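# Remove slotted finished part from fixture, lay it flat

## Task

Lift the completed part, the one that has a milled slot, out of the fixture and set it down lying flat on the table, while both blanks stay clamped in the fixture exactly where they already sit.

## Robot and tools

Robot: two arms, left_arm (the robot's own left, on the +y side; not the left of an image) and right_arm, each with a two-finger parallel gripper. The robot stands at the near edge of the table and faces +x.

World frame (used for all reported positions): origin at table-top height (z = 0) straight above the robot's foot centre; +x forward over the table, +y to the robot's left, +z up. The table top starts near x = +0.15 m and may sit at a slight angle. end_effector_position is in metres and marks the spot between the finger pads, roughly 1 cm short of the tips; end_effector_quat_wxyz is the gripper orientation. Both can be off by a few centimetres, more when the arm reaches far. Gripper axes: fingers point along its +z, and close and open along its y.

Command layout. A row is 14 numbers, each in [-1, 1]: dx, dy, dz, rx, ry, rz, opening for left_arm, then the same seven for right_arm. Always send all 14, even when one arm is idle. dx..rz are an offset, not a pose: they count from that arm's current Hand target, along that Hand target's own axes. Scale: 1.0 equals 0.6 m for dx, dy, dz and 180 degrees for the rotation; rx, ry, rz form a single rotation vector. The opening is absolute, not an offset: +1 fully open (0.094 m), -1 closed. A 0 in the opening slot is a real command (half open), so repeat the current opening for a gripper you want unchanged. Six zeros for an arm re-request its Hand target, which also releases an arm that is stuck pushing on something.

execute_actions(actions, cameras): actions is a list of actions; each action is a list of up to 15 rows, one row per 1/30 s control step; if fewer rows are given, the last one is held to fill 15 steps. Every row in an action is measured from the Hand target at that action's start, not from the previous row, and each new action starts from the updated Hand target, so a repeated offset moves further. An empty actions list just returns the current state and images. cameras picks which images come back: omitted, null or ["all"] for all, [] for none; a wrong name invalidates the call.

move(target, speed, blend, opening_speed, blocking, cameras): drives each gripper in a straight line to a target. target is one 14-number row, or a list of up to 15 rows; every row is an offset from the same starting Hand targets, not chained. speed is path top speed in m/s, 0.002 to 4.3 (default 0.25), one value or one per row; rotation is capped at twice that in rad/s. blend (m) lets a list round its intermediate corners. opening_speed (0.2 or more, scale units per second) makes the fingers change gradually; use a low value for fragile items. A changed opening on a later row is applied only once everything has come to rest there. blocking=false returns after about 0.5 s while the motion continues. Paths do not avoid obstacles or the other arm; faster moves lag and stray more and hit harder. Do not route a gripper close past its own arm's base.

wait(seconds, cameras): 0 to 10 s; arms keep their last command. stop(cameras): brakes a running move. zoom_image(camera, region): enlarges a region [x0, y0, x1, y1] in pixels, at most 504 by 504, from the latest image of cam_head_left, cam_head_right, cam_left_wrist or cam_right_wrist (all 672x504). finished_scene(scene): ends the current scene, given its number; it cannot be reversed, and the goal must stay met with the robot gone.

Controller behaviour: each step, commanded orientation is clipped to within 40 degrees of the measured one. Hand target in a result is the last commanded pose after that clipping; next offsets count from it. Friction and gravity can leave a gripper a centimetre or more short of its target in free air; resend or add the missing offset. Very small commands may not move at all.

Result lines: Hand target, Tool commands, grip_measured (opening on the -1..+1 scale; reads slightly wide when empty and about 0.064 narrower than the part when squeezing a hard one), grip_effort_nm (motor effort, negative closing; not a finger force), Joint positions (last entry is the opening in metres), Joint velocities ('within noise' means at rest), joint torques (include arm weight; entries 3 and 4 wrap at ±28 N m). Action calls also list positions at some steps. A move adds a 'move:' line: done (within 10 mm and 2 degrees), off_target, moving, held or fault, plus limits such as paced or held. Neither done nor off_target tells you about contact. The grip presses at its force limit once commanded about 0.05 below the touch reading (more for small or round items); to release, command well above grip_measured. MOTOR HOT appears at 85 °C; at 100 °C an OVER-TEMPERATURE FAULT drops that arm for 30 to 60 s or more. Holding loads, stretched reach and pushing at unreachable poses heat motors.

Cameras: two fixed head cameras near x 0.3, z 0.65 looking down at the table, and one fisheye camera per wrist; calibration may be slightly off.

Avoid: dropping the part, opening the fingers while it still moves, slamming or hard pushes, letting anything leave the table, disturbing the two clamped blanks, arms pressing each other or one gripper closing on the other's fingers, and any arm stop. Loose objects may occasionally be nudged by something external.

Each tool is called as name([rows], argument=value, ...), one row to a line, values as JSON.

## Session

execute_actions(actions=[])

zoom_image(camera="cam_head_left", region=[270, 150, 530, 350])

Scene clock: 0.00 s.
left_arm: end_effector_position=(+0.7756, +0.5869, +0.1200) grip_measured=+1.000 grip_effort_nm=n/a end_effector_quat_wxyz=(+0.169, -0.423, +0.837, +0.304) | right_arm: end_effector_position=(+0.2226, -0.5231, +0.2734) grip_measured=+1.000 grip_effort_nm=n/a end_effector_quat_wxyz=(-0.176, +0.814, +0.198, -0.518)
Joint positions: left_arm=[-1.584 2.031 1.646 0.007 -0.674 -0.544 0.094] | right_arm=[1.163 1.994 0.941 -0.654 0.27 2.076 0.094]
Joint velocities: within noise
Joint torques (N m): no reading
Heat: left arm: hottest shoulder 25 °C; right arm: hottest shoulder 27 °C.
Hand target: left_arm +0.7805, +0.5884, +0.1213; +0.174, -0.424, +0.835, +0.303 | right_arm +0.2182, -0.5187, +0.2779; -0.181, +0.810, +0.197, -0.521
Tool commands: left_gripper/opening=+1.0 right_gripper/opening=+1.0
camera_calibration:
cam_left_wrist: T_world_to_cam=[[0.817245, -0.447798, -0.362749, -0.329057], [-0.479834, -0.877357, 0.00203209, 0.892315], [-0.319171, 0.172399, -0.931885, 0.381447], [0, 0, 0, 1]] pos_world=[0.81883, 0.569767, 0.234286]
cam_right_wrist: T_world_to_cam=[[-0.130544, 0.860104, 0.493132, 0.344064], [0.85411, 0.350131, -0.384583, 0.100961], [-0.503442, 0.370984, -0.780331, 0.645572], [0, 0, 0, 1]] pos_world=[0.283692, -0.570777, 0.372919]

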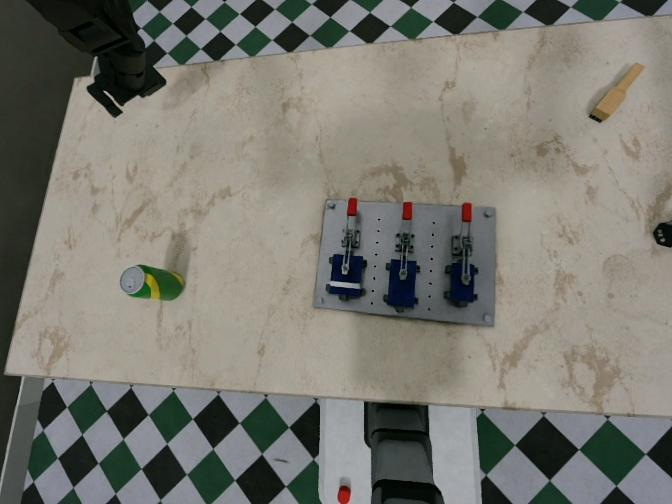

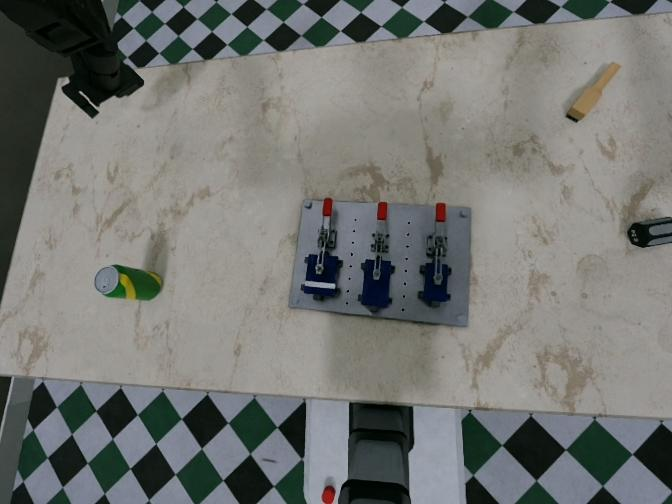

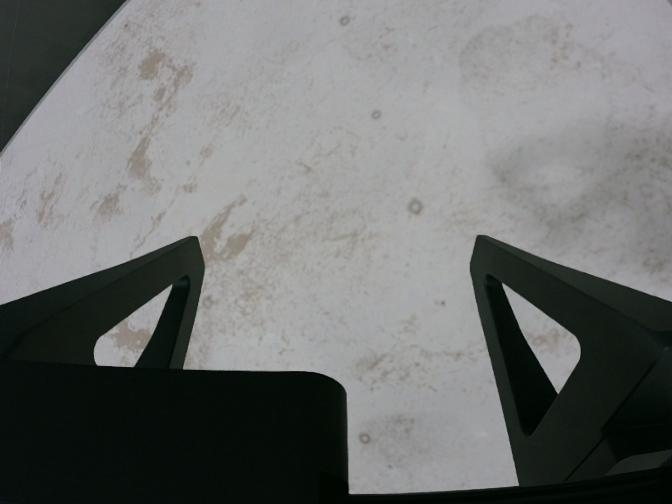

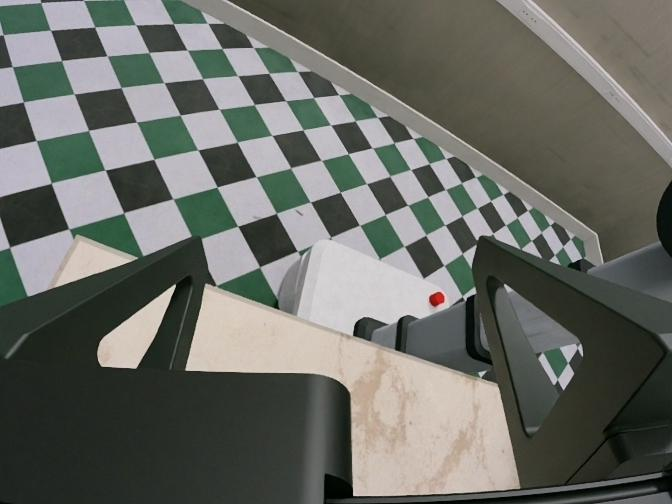

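Scaled by 1.938.

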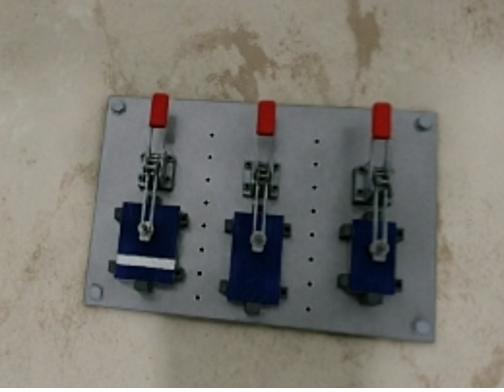

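move(target=[0.6735,0.1438,-0.7478,0.2108,0.1091,0.3124,0.1,0,0,0,0,0,0,1], speed=0.45, cameras=["cam_left_wrist"])

Scene clock: 29.93 s.
left_arm: end_effector_position=(+0.4716, +0.0942, +0.2711) grip_measured=+0.102 grip_effort_nm=-0.115 end_effector_quat_wxyz=(+0.009, +0.038, +0.999, +0.000) | right_arm: end_effector_position=(+0.2226, -0.5231, +0.2734) grip_measured=+1.000 grip_effort_nm=0.051 end_effector_quat_wxyz=(-0.176, +0.814, +0.198, -0.518)
Joint positions: left_arm=[-2.367 1.865 0.691 0.364 -0.606 -0.168 0.052] | right_arm=[1.163 1.994 0.941 -0.654 0.27 2.076 0.094]
Joint velocities: within noise
Joint torques (N m): left_arm=[-6.89 -11.34 -2.67 0.08 -0.17 -0.1] | right_arm=[-6.83 -10.29 -5.49 -1.57 0.37 -0.03]
Heat: left arm: hottest shoulder 26 °C; right arm: hottest shoulder 27 °C.
Hand target: left_arm +0.4609, +0.0905, +0.2699; +0.000, +0.044, +0.999, +0.000 | right_arm +0.2182, -0.5187, +0.2779; -0.181, +0.810, +0.197, -0.521
Off the commanded pose: left_arm 0.011 m, 1 deg | right_arm 0.008 m, 1 deg.
move: off_target (left_arm)
camera_calibration:
cam_left_wrist: T_world_to_cam=[[-0.0640544, -0.997936, -0.00446939, 0.123887], [-0.819464, 0.0500418, 0.570942, 0.232435], [-0.56954, 0.0402338, -0.820978, 0.610607], [0, 0, 0, 1]] pos_world=[0.546173, 0.0874323, 0.369142]
Images, in order (width x height): cam_left_wrist 672x504.

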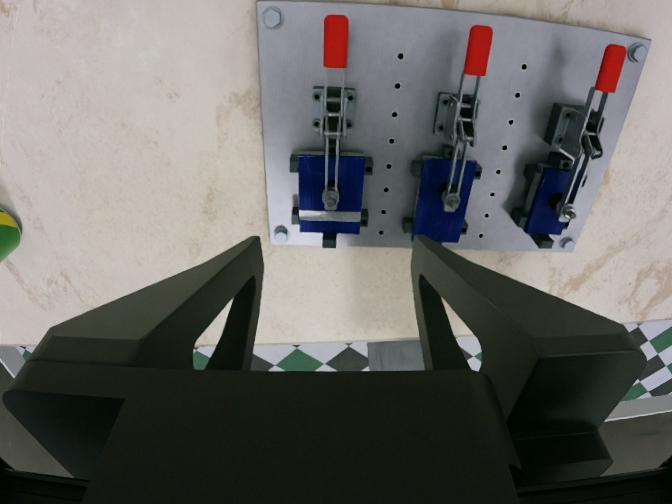

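move([
  [-0.134,0.0193,0.2582,0,0.1111,0.0067,0.1,0,0,0,0,0,0,1],
  [-0.0937,0.0208,0.3715,0,0.1111,0.0067,0.1,0,0,0,0,0,0,1],
], speed=[0.3,0.15], blend=[0.02,0], cameras=["cam_left_wrist"])

Scene clock: 71.17 s.
left_arm: end_effector_position=(+0.5252, +0.0891, +0.0542) grip_measured=+0.102 grip_effort_nm=-0.110 end_effector_quat_wxyz=(-0.164, +0.052, +0.985, +0.004) | right_arm: end_effector_position=(+0.2226, -0.5231, +0.2734) grip_measured=+1.000 grip_effort_nm=0.051 end_effector_quat_wxyz=(-0.176, +0.814, +0.198, -0.518)
Joint positions: left_arm=[-2.13 2.308 1.459 -0.249 -0.413 -0.107 0.052] | right_arm=[1.163 1.994 0.941 -0.654 0.27 2.076 0.094]
Joint velocities: within noise
Joint torques (N m): left_arm=[-6.07 -15.68 -1.07 -0.54 0.13 0.08] | right_arm=[-6.71 -10.29 -5.5 -1.58 0.37 -0.03]
Heat: left arm: hottest shoulder 27 °C; right arm: hottest shoulder 28 °C.
Hand target: left_arm +0.5182, +0.0979, +0.0470; -0.173, +0.053, +0.983, +0.007 | right_arm +0.2182, -0.5187, +0.2779; -0.181, +0.810, +0.197, -0.521
Off the commanded pose: left_arm 0.014 m, 1 deg | right_arm 0.008 m, 1 deg.
move: off_target (left_arm)
camera_calibration:
cam_left_wrist: T_world_to_cam=[[-0.0951569, -0.99546, 0.00196651, 0.137055], [-0.573762, 0.0564605, 0.817074, 0.257558], [-0.813476, 0.0766219, -0.57653, 0.57491], [0, 0, 0, 1]] pos_world=[0.628494, 0.0778405, 0.120739]
Images, in order (width x height): cam_left_wrist 672x504.

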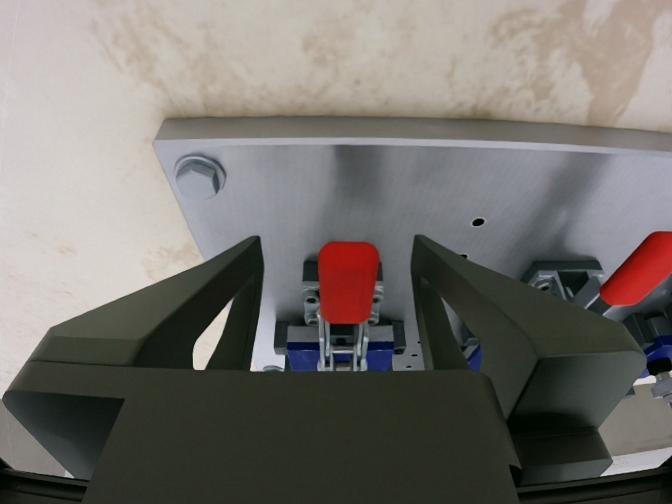

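move([
  [0.0055,-0.005,0.002,0,0,0,0.1,0,0,0,0,0,0,1],
  [0.0055,-0.005,0.002,0,0,0,-0.7,0,0,0,0,0,0,1],
], speed=0.1, opening_speed=0.8, cameras=["cam_left_wrist"])

Scene clock: 120.23 s.
left_arm: end_effector_position=(+0.5245, +0.0873, +0.0540) grip_measured=-0.640 grip_effort_nm=-0.974 end_effector_quat_wxyz=(-0.165, +0.052, +0.985, -0.001) | right_arm: end_effector_position=(+0.2226, -0.5231, +0.2734) grip_measured=+1.000 grip_effort_nm=0.056 end_effector_quat_wxyz=(-0.176, +0.814, +0.198, -0.518)
Joint positions: left_arm=[-2.13 2.309 1.459 -0.248 -0.404 -0.106 0.017] | right_arm=[1.163 1.994 0.941 -0.654 0.27 2.076 0.094]
Joint velocities: within noise
Joint torques (N m): left_arm=[-6.42 -15.15 -1.37 -0.27 -0.38 0.04] | right_arm=[-6.77 -10.29 -5.49 -1.57 0.37 -0.03]
Heat: left arm: hottest shoulder 27 °C; right arm: hottest shoulder 28 °C.
Hand target: left_arm +0.5142, +0.0953, +0.0470; -0.174, +0.053, +0.983, +0.007 | right_arm +0.2182, -0.5187, +0.2779; -0.181, +0.810, +0.197, -0.521
Off the commanded pose: left_arm 0.015 m, 1 deg | right_arm 0.008 m, 1 deg.
move: off_target (left_arm); target 2's new opening was sent with left_arm's hand 0.014 m and 1 deg from that target
camera_calibration:
cam_left_wrist: T_world_to_cam=[[-0.0935291, -0.995548, 0.011712, 0.133806], [-0.571821, 0.0633435, 0.81793, 0.255576], [-0.81503, 0.069803, -0.575199, 0.575728], [0, 0, 0, 1]] pos_world=[0.627893, 0.0768334, 0.120548]
Images, in order (width x height): cam_left_wrist 672x504.

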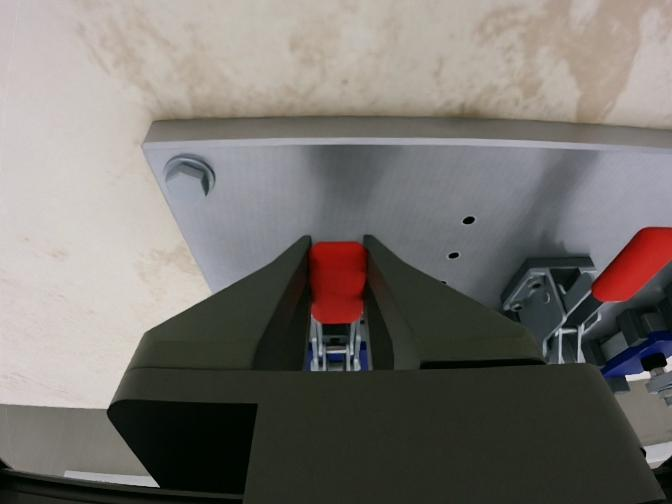

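move([
  [0.0490,0,-0.0627,0,-0.0278,0,-0.7,0,0,0,0,0,0,1],
  [0.1060,0,-0.0631,0,-0.1389,0,-0.7,0,0,0,0,0,0,1],
  [0.1662,0,-0.0335,0,-0.25,0,-0.7,0,0,0,0,0,0,1],
  [0.2048,0,0.0115,0,-0.3222,0,-0.7,0,0,0,0,0,0,1],
  [0.2048,0,0.0115,0,-0.3222,0,-0.61,0,0,0,0,0,0,1],
], speed=0.12, cameras=["cam_left_wrist"])

Scene clock: 147.03 s.
left_arm: end_effector_position=(+0.4689, +0.0920, +0.0922) grip_measured=-0.608 grip_effort_nm=-0.125 end_effector_quat_wxyz=(+0.325, +0.046, +0.944, -0.031) | right_arm: end_effector_position=(+0.2226, -0.5231, +0.2734) grip_measured=+1.000 grip_effort_nm=0.056 end_effector_quat_wxyz=(-0.176, +0.814, +0.198, -0.518)
Joint positions: left_arm=[-2.122 2.663 1.074 1.551 -0.282 0.292 0.018] | right_arm=[1.163 1.994 0.941 -0.654 0.27 2.076 0.094]
Joint velocities: within noise
Joint torques (N m): left_arm=[-4.54 -3.19 -10.09 1.95 -0.29 -0.16] | right_arm=[-6.83 -10.34 -5.49 -1.57 0.37 -0.03]
Heat: left arm: hottest shoulder 27 °C; right arm: hottest shoulder 28 °C.
Hand target: left_arm +0.3969, +0.1083, +0.0825; +0.325, +0.050, +0.944, -0.019 | right_arm +0.2182, -0.5187, +0.2779; -0.181, +0.810, +0.197, -0.521
Off the commanded pose: left_arm 0.074 m, 1 deg | right_arm 0.008 m, 1 deg.
joint sent to its limit (left arm) — joint 4 (wrist pitch), upper limit. The joint targets are off in position and orientation.
move: off_target (left_arm); target 5's new opening was sent with left_arm's hand 0.074 m and 1 deg from that target
camera_calibration:
cam_left_wrist: T_world_to_cam=[[-0.0959778, -0.994889, 0.0313734, 0.132121], [-0.994735, 0.09473, -0.0390972, 0.466769], [0.0359253, -0.0349607, -0.998743, 0.201719], [0, 0, 0, 1]] pos_world=[0.469746, 0.0942809, 0.21557]
Images, in order (width x height): cam_left_wrist 672x504.

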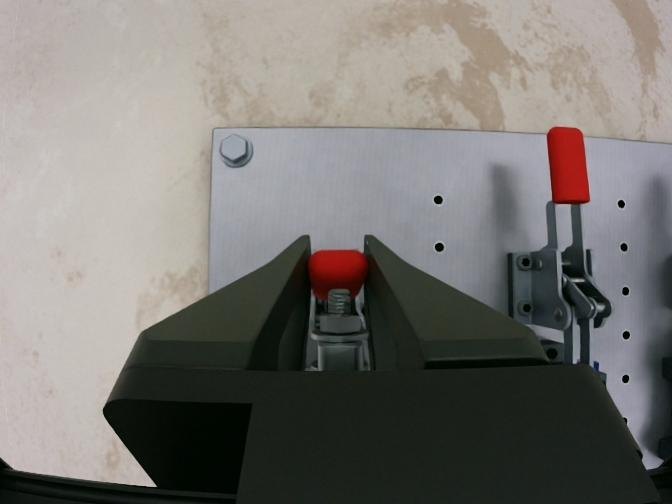

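move([
  [-0.0885,0,0.0682,0,0,0,-0.3,0,0,0,0,0,0,1],
  [-0.1568,0,-0.0626,0,0,0,-0.3,0,0,0,0,0,0,1],
  [-0.0271,0.005,-0.1004,0,0.0444,0,0.72,0,0,0,0,0,0,1],
], speed=0.2, blend=[0,0.03,0], cameras=["cam_left_wrist"])

Scene clock: 174.37 s.
left_arm: end_effector_position=(+0.3843, +0.1102, +0.1348) grip_measured=+0.717 grip_effort_nm=0.100 end_effector_quat_wxyz=(+0.228, +0.053, +0.972, -0.017) | right_arm: end_effector_position=(+0.2226, -0.5231, +0.2734) grip_measured=+1.000 grip_effort_nm=0.056 end_effector_quat_wxyz=(-0.176, +0.814, +0.198, -0.518)
Joint positions: left_arm=[-2.167 2.651 0.857 1.549 -0.394 0.231 0.081] | right_arm=[1.163 1.994 0.941 -0.654 0.27 2.076 0.094]
Joint velocities: within noise
Joint torques (N m): left_arm=[-5.66 -7.47 -8.51 1.7 -0.05 -0.08] | right_arm=[-6.77 -10.17 -5.48 -1.58 0.36 -0.03]
Heat: left arm: hottest shoulder 27 °C; right arm: hottest shoulder 28 °C.
Hand target: left_arm +0.3734, +0.1139, +0.1400; +0.258, +0.051, +0.965, -0.016 | right_arm +0.2182, -0.5187, +0.2779; -0.181, +0.810, +0.197, -0.521
Off the commanded pose: left_arm 0.013 m, 4 deg | right_arm 0.008 m, 1 deg.
joint sent to its limit (left arm) — joint 4 (wrist pitch), upper limit. The joint targets are off in orientation, not in position.
move: off_target (left_arm); target 3's new opening was sent with left_arm's hand 0.013 m and 4 deg from that target
camera_calibration:
cam_left_wrist: T_world_to_cam=[[-0.0996263, -0.994986, 0.0088286, 0.145221], [-0.981316, 0.0997176, 0.164544, 0.349388], [-0.164599, 0.00772922, -0.98633, 0.31863], [0, 0, 0, 1]] pos_world=[0.409774, 0.107189, 0.255503]
Images, in order (width x height): cam_left_wrist 672x504.

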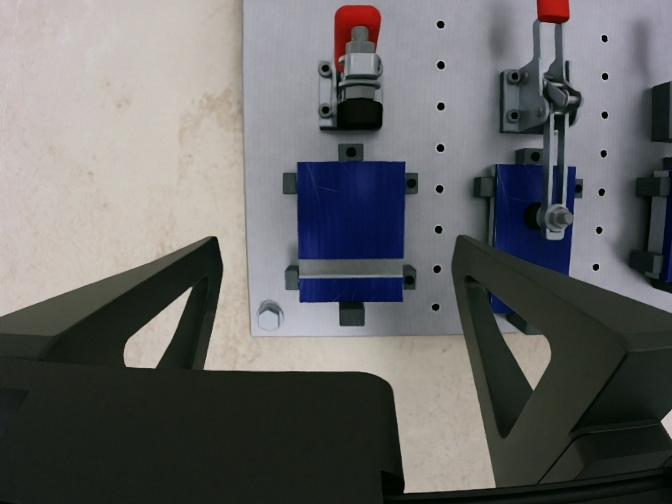

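move(target=[0.0504,-0.0066,0.1037,0,0.0167,0,0.72,0,0,0,0,0,0,1], speed=0.15, cameras=["cam_left_wrist"])

Scene clock: 211.77 s.
left_arm: end_effector_position=(+0.3859, +0.1033, +0.0781) grip_measured=+0.718 grip_effort_nm=0.100 end_effector_quat_wxyz=(+0.241, +0.048, +0.969, -0.020) | right_arm: end_effector_position=(+0.2226, -0.5231, +0.2734) grip_measured=+1.000 grip_effort_nm=0.056 end_effector_quat_wxyz=(-0.176, +0.814, +0.198, -0.518)
Joint positions: left_arm=[-2.117 2.749 1.033 1.503 -0.338 0.242 0.081] | right_arm=[1.163 1.994 0.941 -0.654 0.27 2.076 0.094]
Joint velocities: within noise
Joint torques (N m): left_arm=[-4.54 -6.36 -5.56 0.91 0.21 0.11] | right_arm=[-6.77 -10.23 -5.49 -1.55 0.37 -0.04]
Heat: left arm: hottest shoulder 26 °C; right arm: hottest shoulder 28 °C.
Hand target: left_arm +0.3777, +0.1092, +0.0711; +0.233, +0.052, +0.971, -0.015 | right_arm +0.2182, -0.5187, +0.2779; -0.181, +0.810, +0.197, -0.521
Off the commanded pose: left_arm 0.012 m, 1 deg | right_arm 0.008 m, 1 deg.
move: off_target (left_arm)
camera_calibration:
cam_left_wrist: T_world_to_cam=[[-0.0899596, -0.995808, 0.016527, 0.134779], [-0.986311, 0.0913796, 0.13726, 0.365819], [-0.138195, -0.00395283, -0.990397, 0.254412], [0, 0, 0, 1]] pos_world=[0.408095, 0.101791, 0.199529]
Images, in order (width x height): cam_left_wrist 672x504.

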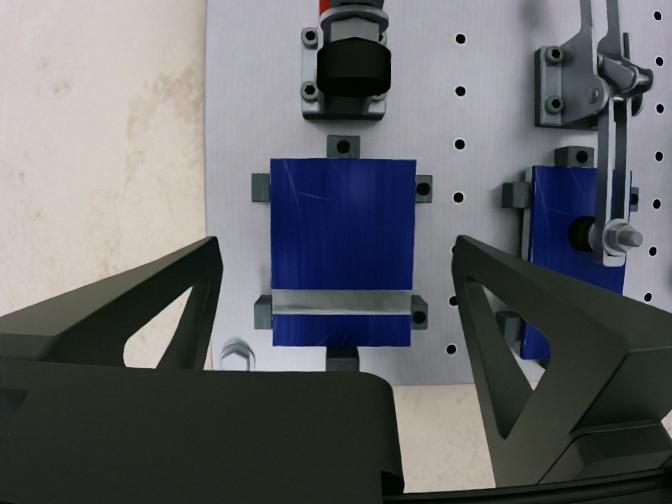

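move([
  [0.034,-0.0035,0.0583,0,0,0,0.72,0,0,0,0,0,0,1],
  [0.034,-0.0035,0.0583,0,0,0,0.1,0,0,0,0,0,0,1],
], speed=0.1, opening_speed=0.5, cameras=["cam_left_wrist"])

Scene clock: 240.00 s.
left_arm: end_effector_position=(+0.3836, +0.1000, +0.0377) grip_measured=+0.267 grip_effort_nm=-1.033 end_effector_quat_wxyz=(+0.241, +0.049, +0.969, -0.020) | right_arm: end_effector_position=(+0.2226, -0.5231, +0.2734) grip_measured=+1.000 grip_effort_nm=0.056 end_effector_quat_wxyz=(-0.176, +0.814, +0.198, -0.518)
Joint positions: left_arm=[-2.086 2.813 1.157 1.446 -0.306 0.25 0.06] | right_arm=[1.163 1.994 0.941 -0.654 0.27 2.076 0.094]
Joint velocities: within noise
Joint torques (N m): left_arm=[-4.37 -6.07 -5.35 0.99 0.21 0.09] | right_arm=[-6.83 -10.29 -5.5 -1.55 0.37 -0.03]
Heat: left arm: hottest shoulder 26 °C; right arm: hottest shoulder 28 °C.
Hand target: left_arm +0.3754, +0.1071, +0.0307; +0.233, +0.052, +0.971, -0.015 | right_arm +0.2182, -0.5187, +0.2779; -0.181, +0.810, +0.197, -0.521
Off the commanded pose: left_arm 0.013 m, 1 deg | right_arm 0.008 m, 1 deg.
move: off_target (left_arm); target 2's new opening was sent with left_arm's hand 0.013 m and 1 deg from that target
camera_calibration:
cam_left_wrist: T_world_to_cam=[[-0.0923483, -0.995584, 0.0168552, 0.132856], [-0.986104, 0.0937904, 0.137122, 0.369195], [-0.138097, -0.00395803, -0.990411, 0.214046], [0, 0, 0, 1]] pos_world=[0.405892, 0.0984899, 0.15913]
Images, in order (width x height): cam_left_wrist 672x504.

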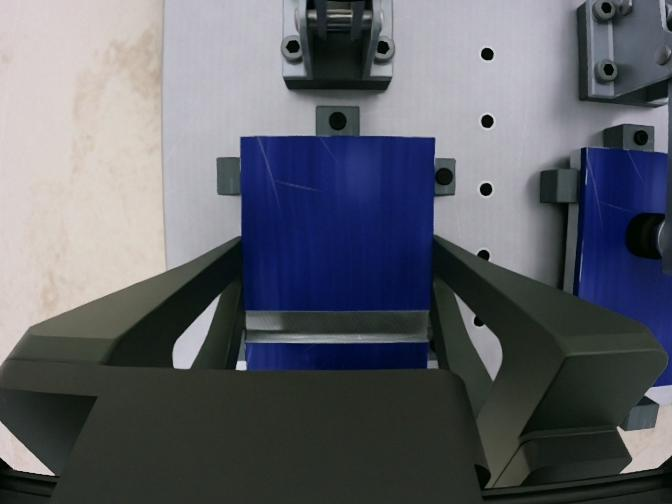

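move([
  [-0.0908,0,-0.1782,0,0,0,0.1,0,0,0,0,0,0,1],
  [-0.1810,0.3012,-0.1322,0,0,0,0.1,0,0,0,0,0,0,1],
  [-0.0935,0.3012,0.0396,0,0,0,0.1,0,0,0,0,0,0,1],
], speed=[0.2,0.2,0.15], blend=[0.04,0.04,0], cameras=["cam_left_wrist","cam_head_left"])

Scene clock: 265.97 s.
left_arm: end_effector_position=(+0.4614, +0.2757, +0.0382) grip_measured=+0.267 grip_effort_nm=-1.038 end_effector_quat_wxyz=(+0.238, +0.049, +0.970, -0.017) | right_arm: end_effector_position=(+0.2226, -0.5231, +0.2734) grip_measured=+1.000 grip_effort_nm=0.056 end_effector_quat_wxyz=(-0.176, +0.814, +0.198, -0.518)
Joint positions: left_arm=[-1.731 2.537 1.025 1.306 0.036 0.326 0.06] | right_arm=[1.163 1.994 0.941 -0.654 0.27 2.076 0.094]
Joint velocities: within noise
Joint torques (N m): left_arm=[-0.79 -9.41 -5.7 1.17 0.3 0.1] | right_arm=[-6.77 -10.34 -5.48 -1.54 0.36 -0.03]
Heat: left arm: hottest shoulder 26 °C; right arm: hottest shoulder 28 °C.
Hand target: left_arm +0.4551, +0.2804, +0.0342; +0.233, +0.052, +0.971, -0.015 | right_arm +0.2182, -0.5187, +0.2779; -0.181, +0.810, +0.197, -0.521
Off the commanded pose: left_arm 0.009 m, 1 deg | right_arm 0.008 m, 1 deg.
move: done
camera_calibration:
cam_left_wrist: T_world_to_cam=[[-0.0922985, -0.995672, 0.0108905, 0.315172], [-0.985234, 0.092904, 0.143813, 0.428813], [-0.144202, 0.00254403, -0.989545, 0.226893], [0, 0, 0, 1]] pos_world=[0.48429, 0.273392, 0.159419]
Images, in order (width x height): cam_head_left 672x504, cam_left_wrist 672x504.

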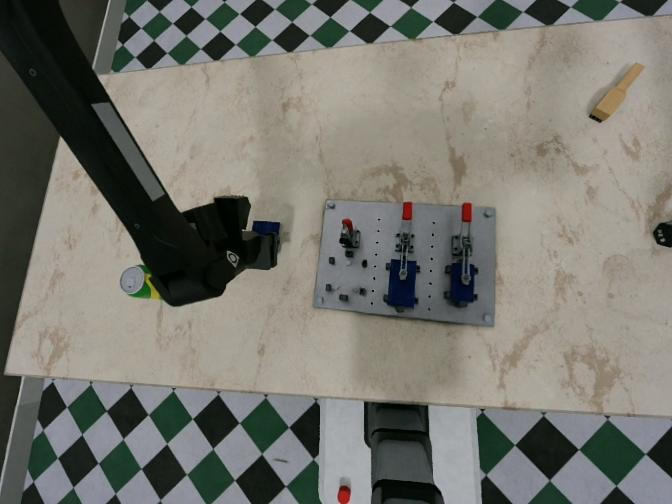

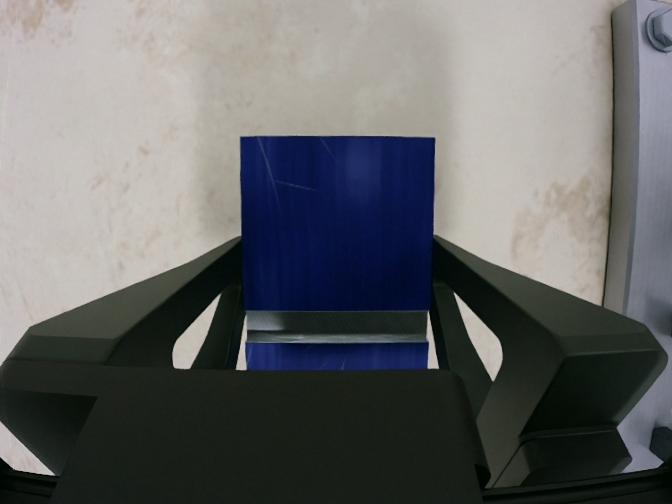

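move(target=[0.0187,0,0.0367,0,0,0,0.1,0,0,0,0,0,0,1], speed=0.06, cameras=["cam_left_wrist"])

Scene clock: 274.73 s.
left_arm: end_effector_position=(+0.4634, +0.2747, +0.0156) grip_measured=+0.267 grip_effort_nm=-1.038 end_effector_quat_wxyz=(+0.240, +0.050, +0.969, -0.018) | right_arm: end_effector_position=(+0.2226, -0.5231, +0.2734) grip_measured=+1.000 grip_effort_nm=0.051 end_effector_quat_wxyz=(-0.176, +0.814, +0.198, -0.518)
Joint positions: left_arm=[-1.726 2.577 1.098 1.275 0.043 0.327 0.06] | right_arm=[1.163 1.994 0.941 -0.654 0.27 2.076 0.094]
Joint velocities: within noise
Joint torques (N m): left_arm=[-0.73 -9.05 -5.05 1.07 0.23 0.09] | right_arm=[-6.77 -10.29 -5.48 -1.58 0.37 -0.04]
Heat: left arm: hottest shoulder 26 °C; right arm: hottest shoulder 28 °C.
Hand target: left_arm +0.4550, +0.2803, +0.0095; +0.233, +0.052, +0.971, -0.015 | right_arm +0.2182, -0.5187, +0.2779; -0.181, +0.810, +0.197, -0.521
Off the commanded pose: left_arm 0.012 m, 1 deg | right_arm 0.008 m, 1 deg.
move: off_target (left_arm)
camera_calibration:
cam_left_wrist: T_world_to_cam=[[-0.093645, -0.995524, 0.0127117, 0.315142], [-0.985543, 0.0945016, 0.140621, 0.433964], [-0.141193, 0.000640514, -0.989982, 0.203896], [0, 0, 0, 1]] pos_world=[0.48599, 0.272591, 0.136823]
Images, in order (width x height): cam_left_wrist 672x504.

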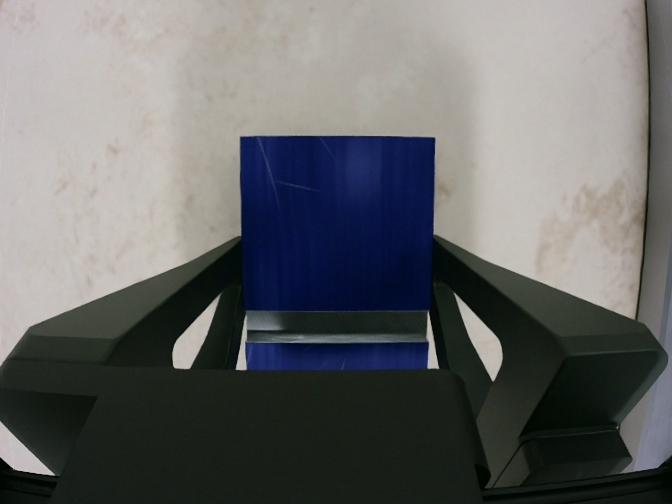

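move([
  [0.0019,0,0.0037,0,0,0,0.1,0,0,0,0,0,0,1],
  [0.0012,0,0.0022,0,0,0,0.55,0,0,0,0,0,0,1],
  [-0.1188,0,-0.2331,0,0,0,0.55,0,0,0,0,0,0,1],
], speed=[0.06,0.06,0.2], opening_speed=0.6)

Scene clock: 286.80 s.
left_arm: end_effector_position=(+0.4596, +0.2868, +0.1517) grip_measured=+0.548 grip_effort_nm=0.110 end_effector_quat_wxyz=(+0.236, +0.050, +0.970, -0.009) | right_arm: end_effector_position=(+0.2226, -0.5231, +0.2734) grip_measured=+1.000 grip_effort_nm=0.056 end_effector_quat_wxyz=(-0.176, +0.814, +0.198, -0.518)
Joint positions: left_arm=[-1.747 2.325 0.686 1.433 0.003 0.328 0.073] | right_arm=[1.163 1.994 0.941 -0.654 0.27 2.076 0.094]
Joint velocities: within noise
Joint torques (N m): left_arm=[-2.43 -12.28 -10.56 1.94 -0.02 -0.01] | right_arm=[-6.77 -10.29 -5.48 -1.58 0.37 -0.03]
Heat: left arm: hottest shoulder 26 °C; right arm: hottest shoulder 28 °C.
Hand target: left_arm +0.4552, +0.2808, +0.1665; +0.233, +0.052, +0.971, -0.015 | right_arm +0.2182, -0.5187, +0.2779; -0.181, +0.810, +0.197, -0.521
Off the commanded pose: left_arm 0.017 m, 1 deg | right_arm 0.008 m, 1 deg.
move: off_target (left_arm); target 2's new opening was sent with left_arm's hand 0.013 m and 1 deg from that target
camera_calibration:
cam_left_wrist: T_world_to_cam=[[-0.0892252, -0.995996, -0.00548114, 0.32596], [-0.98503, 0.0874252, 0.148568, 0.410534], [-0.147494, 0.0186551, -0.988887, 0.335737], [0, 0, 0, 1]] pos_world=[0.482992, 0.282501, 0.272801]
cam_right_wrist: T_world_to_cam=[[-0.130544, 0.860104, 0.493132, 0.344064], [0.85411, 0.350131, -0.384583, 0.100961], [-0.503442, 0.370984, -0.780331, 0.645572], [0, 0, 0, 1]] pos_world=[0.283692, -0.570777, 0.372919]

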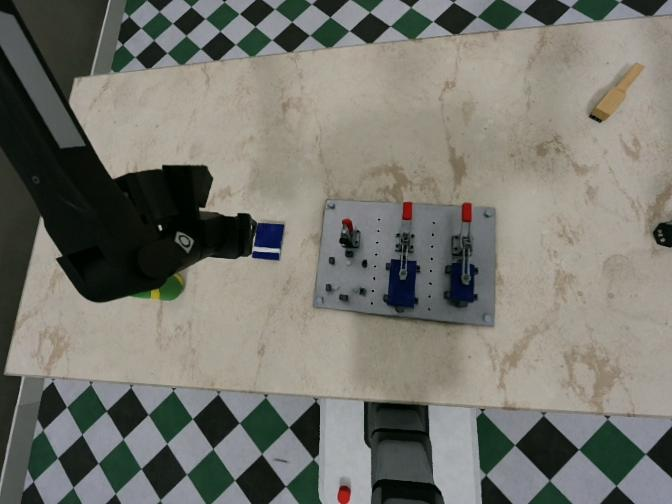

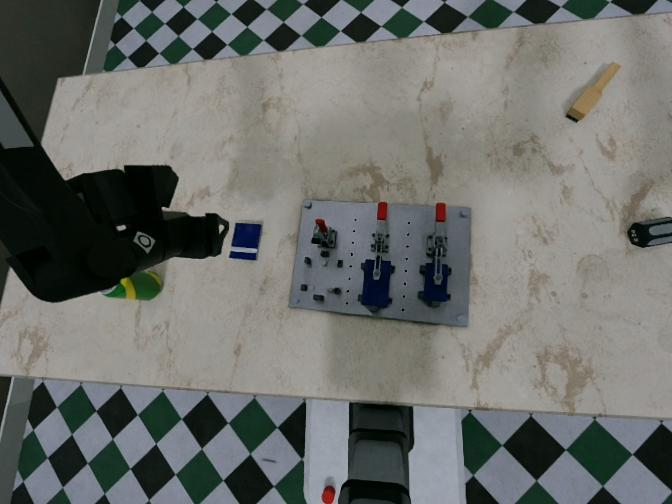

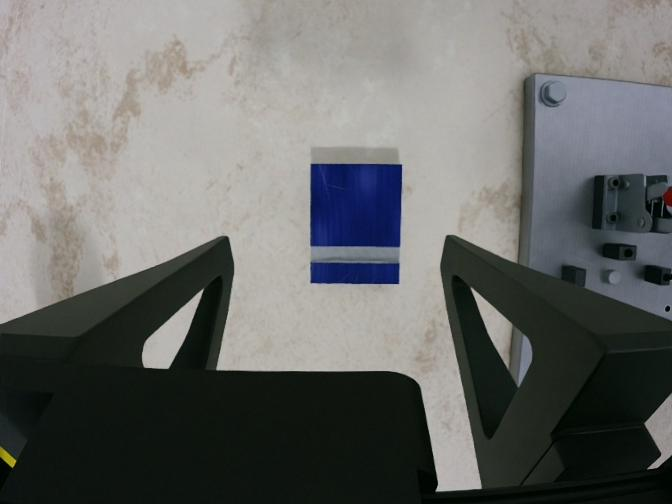

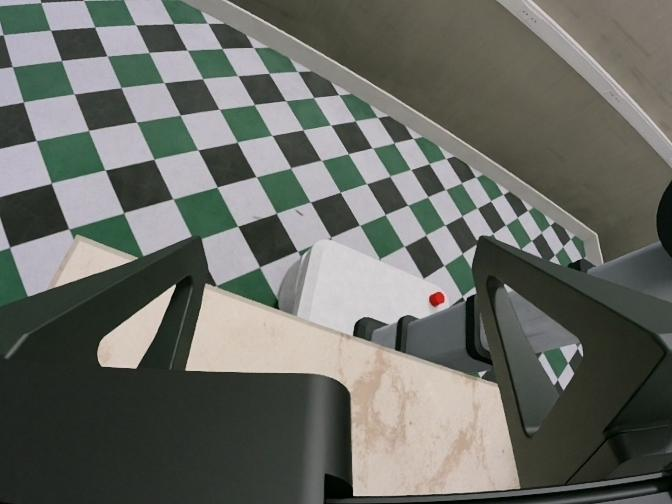

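zoom_image(camera="cam_head_right", region=[60, 180, 300, 340])

Scaled by 2.100.

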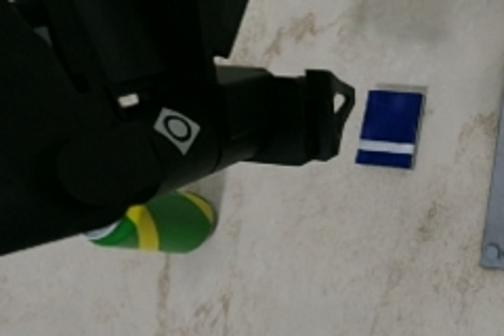

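finished_scene(scene=2)

The scene is finished: the task was done.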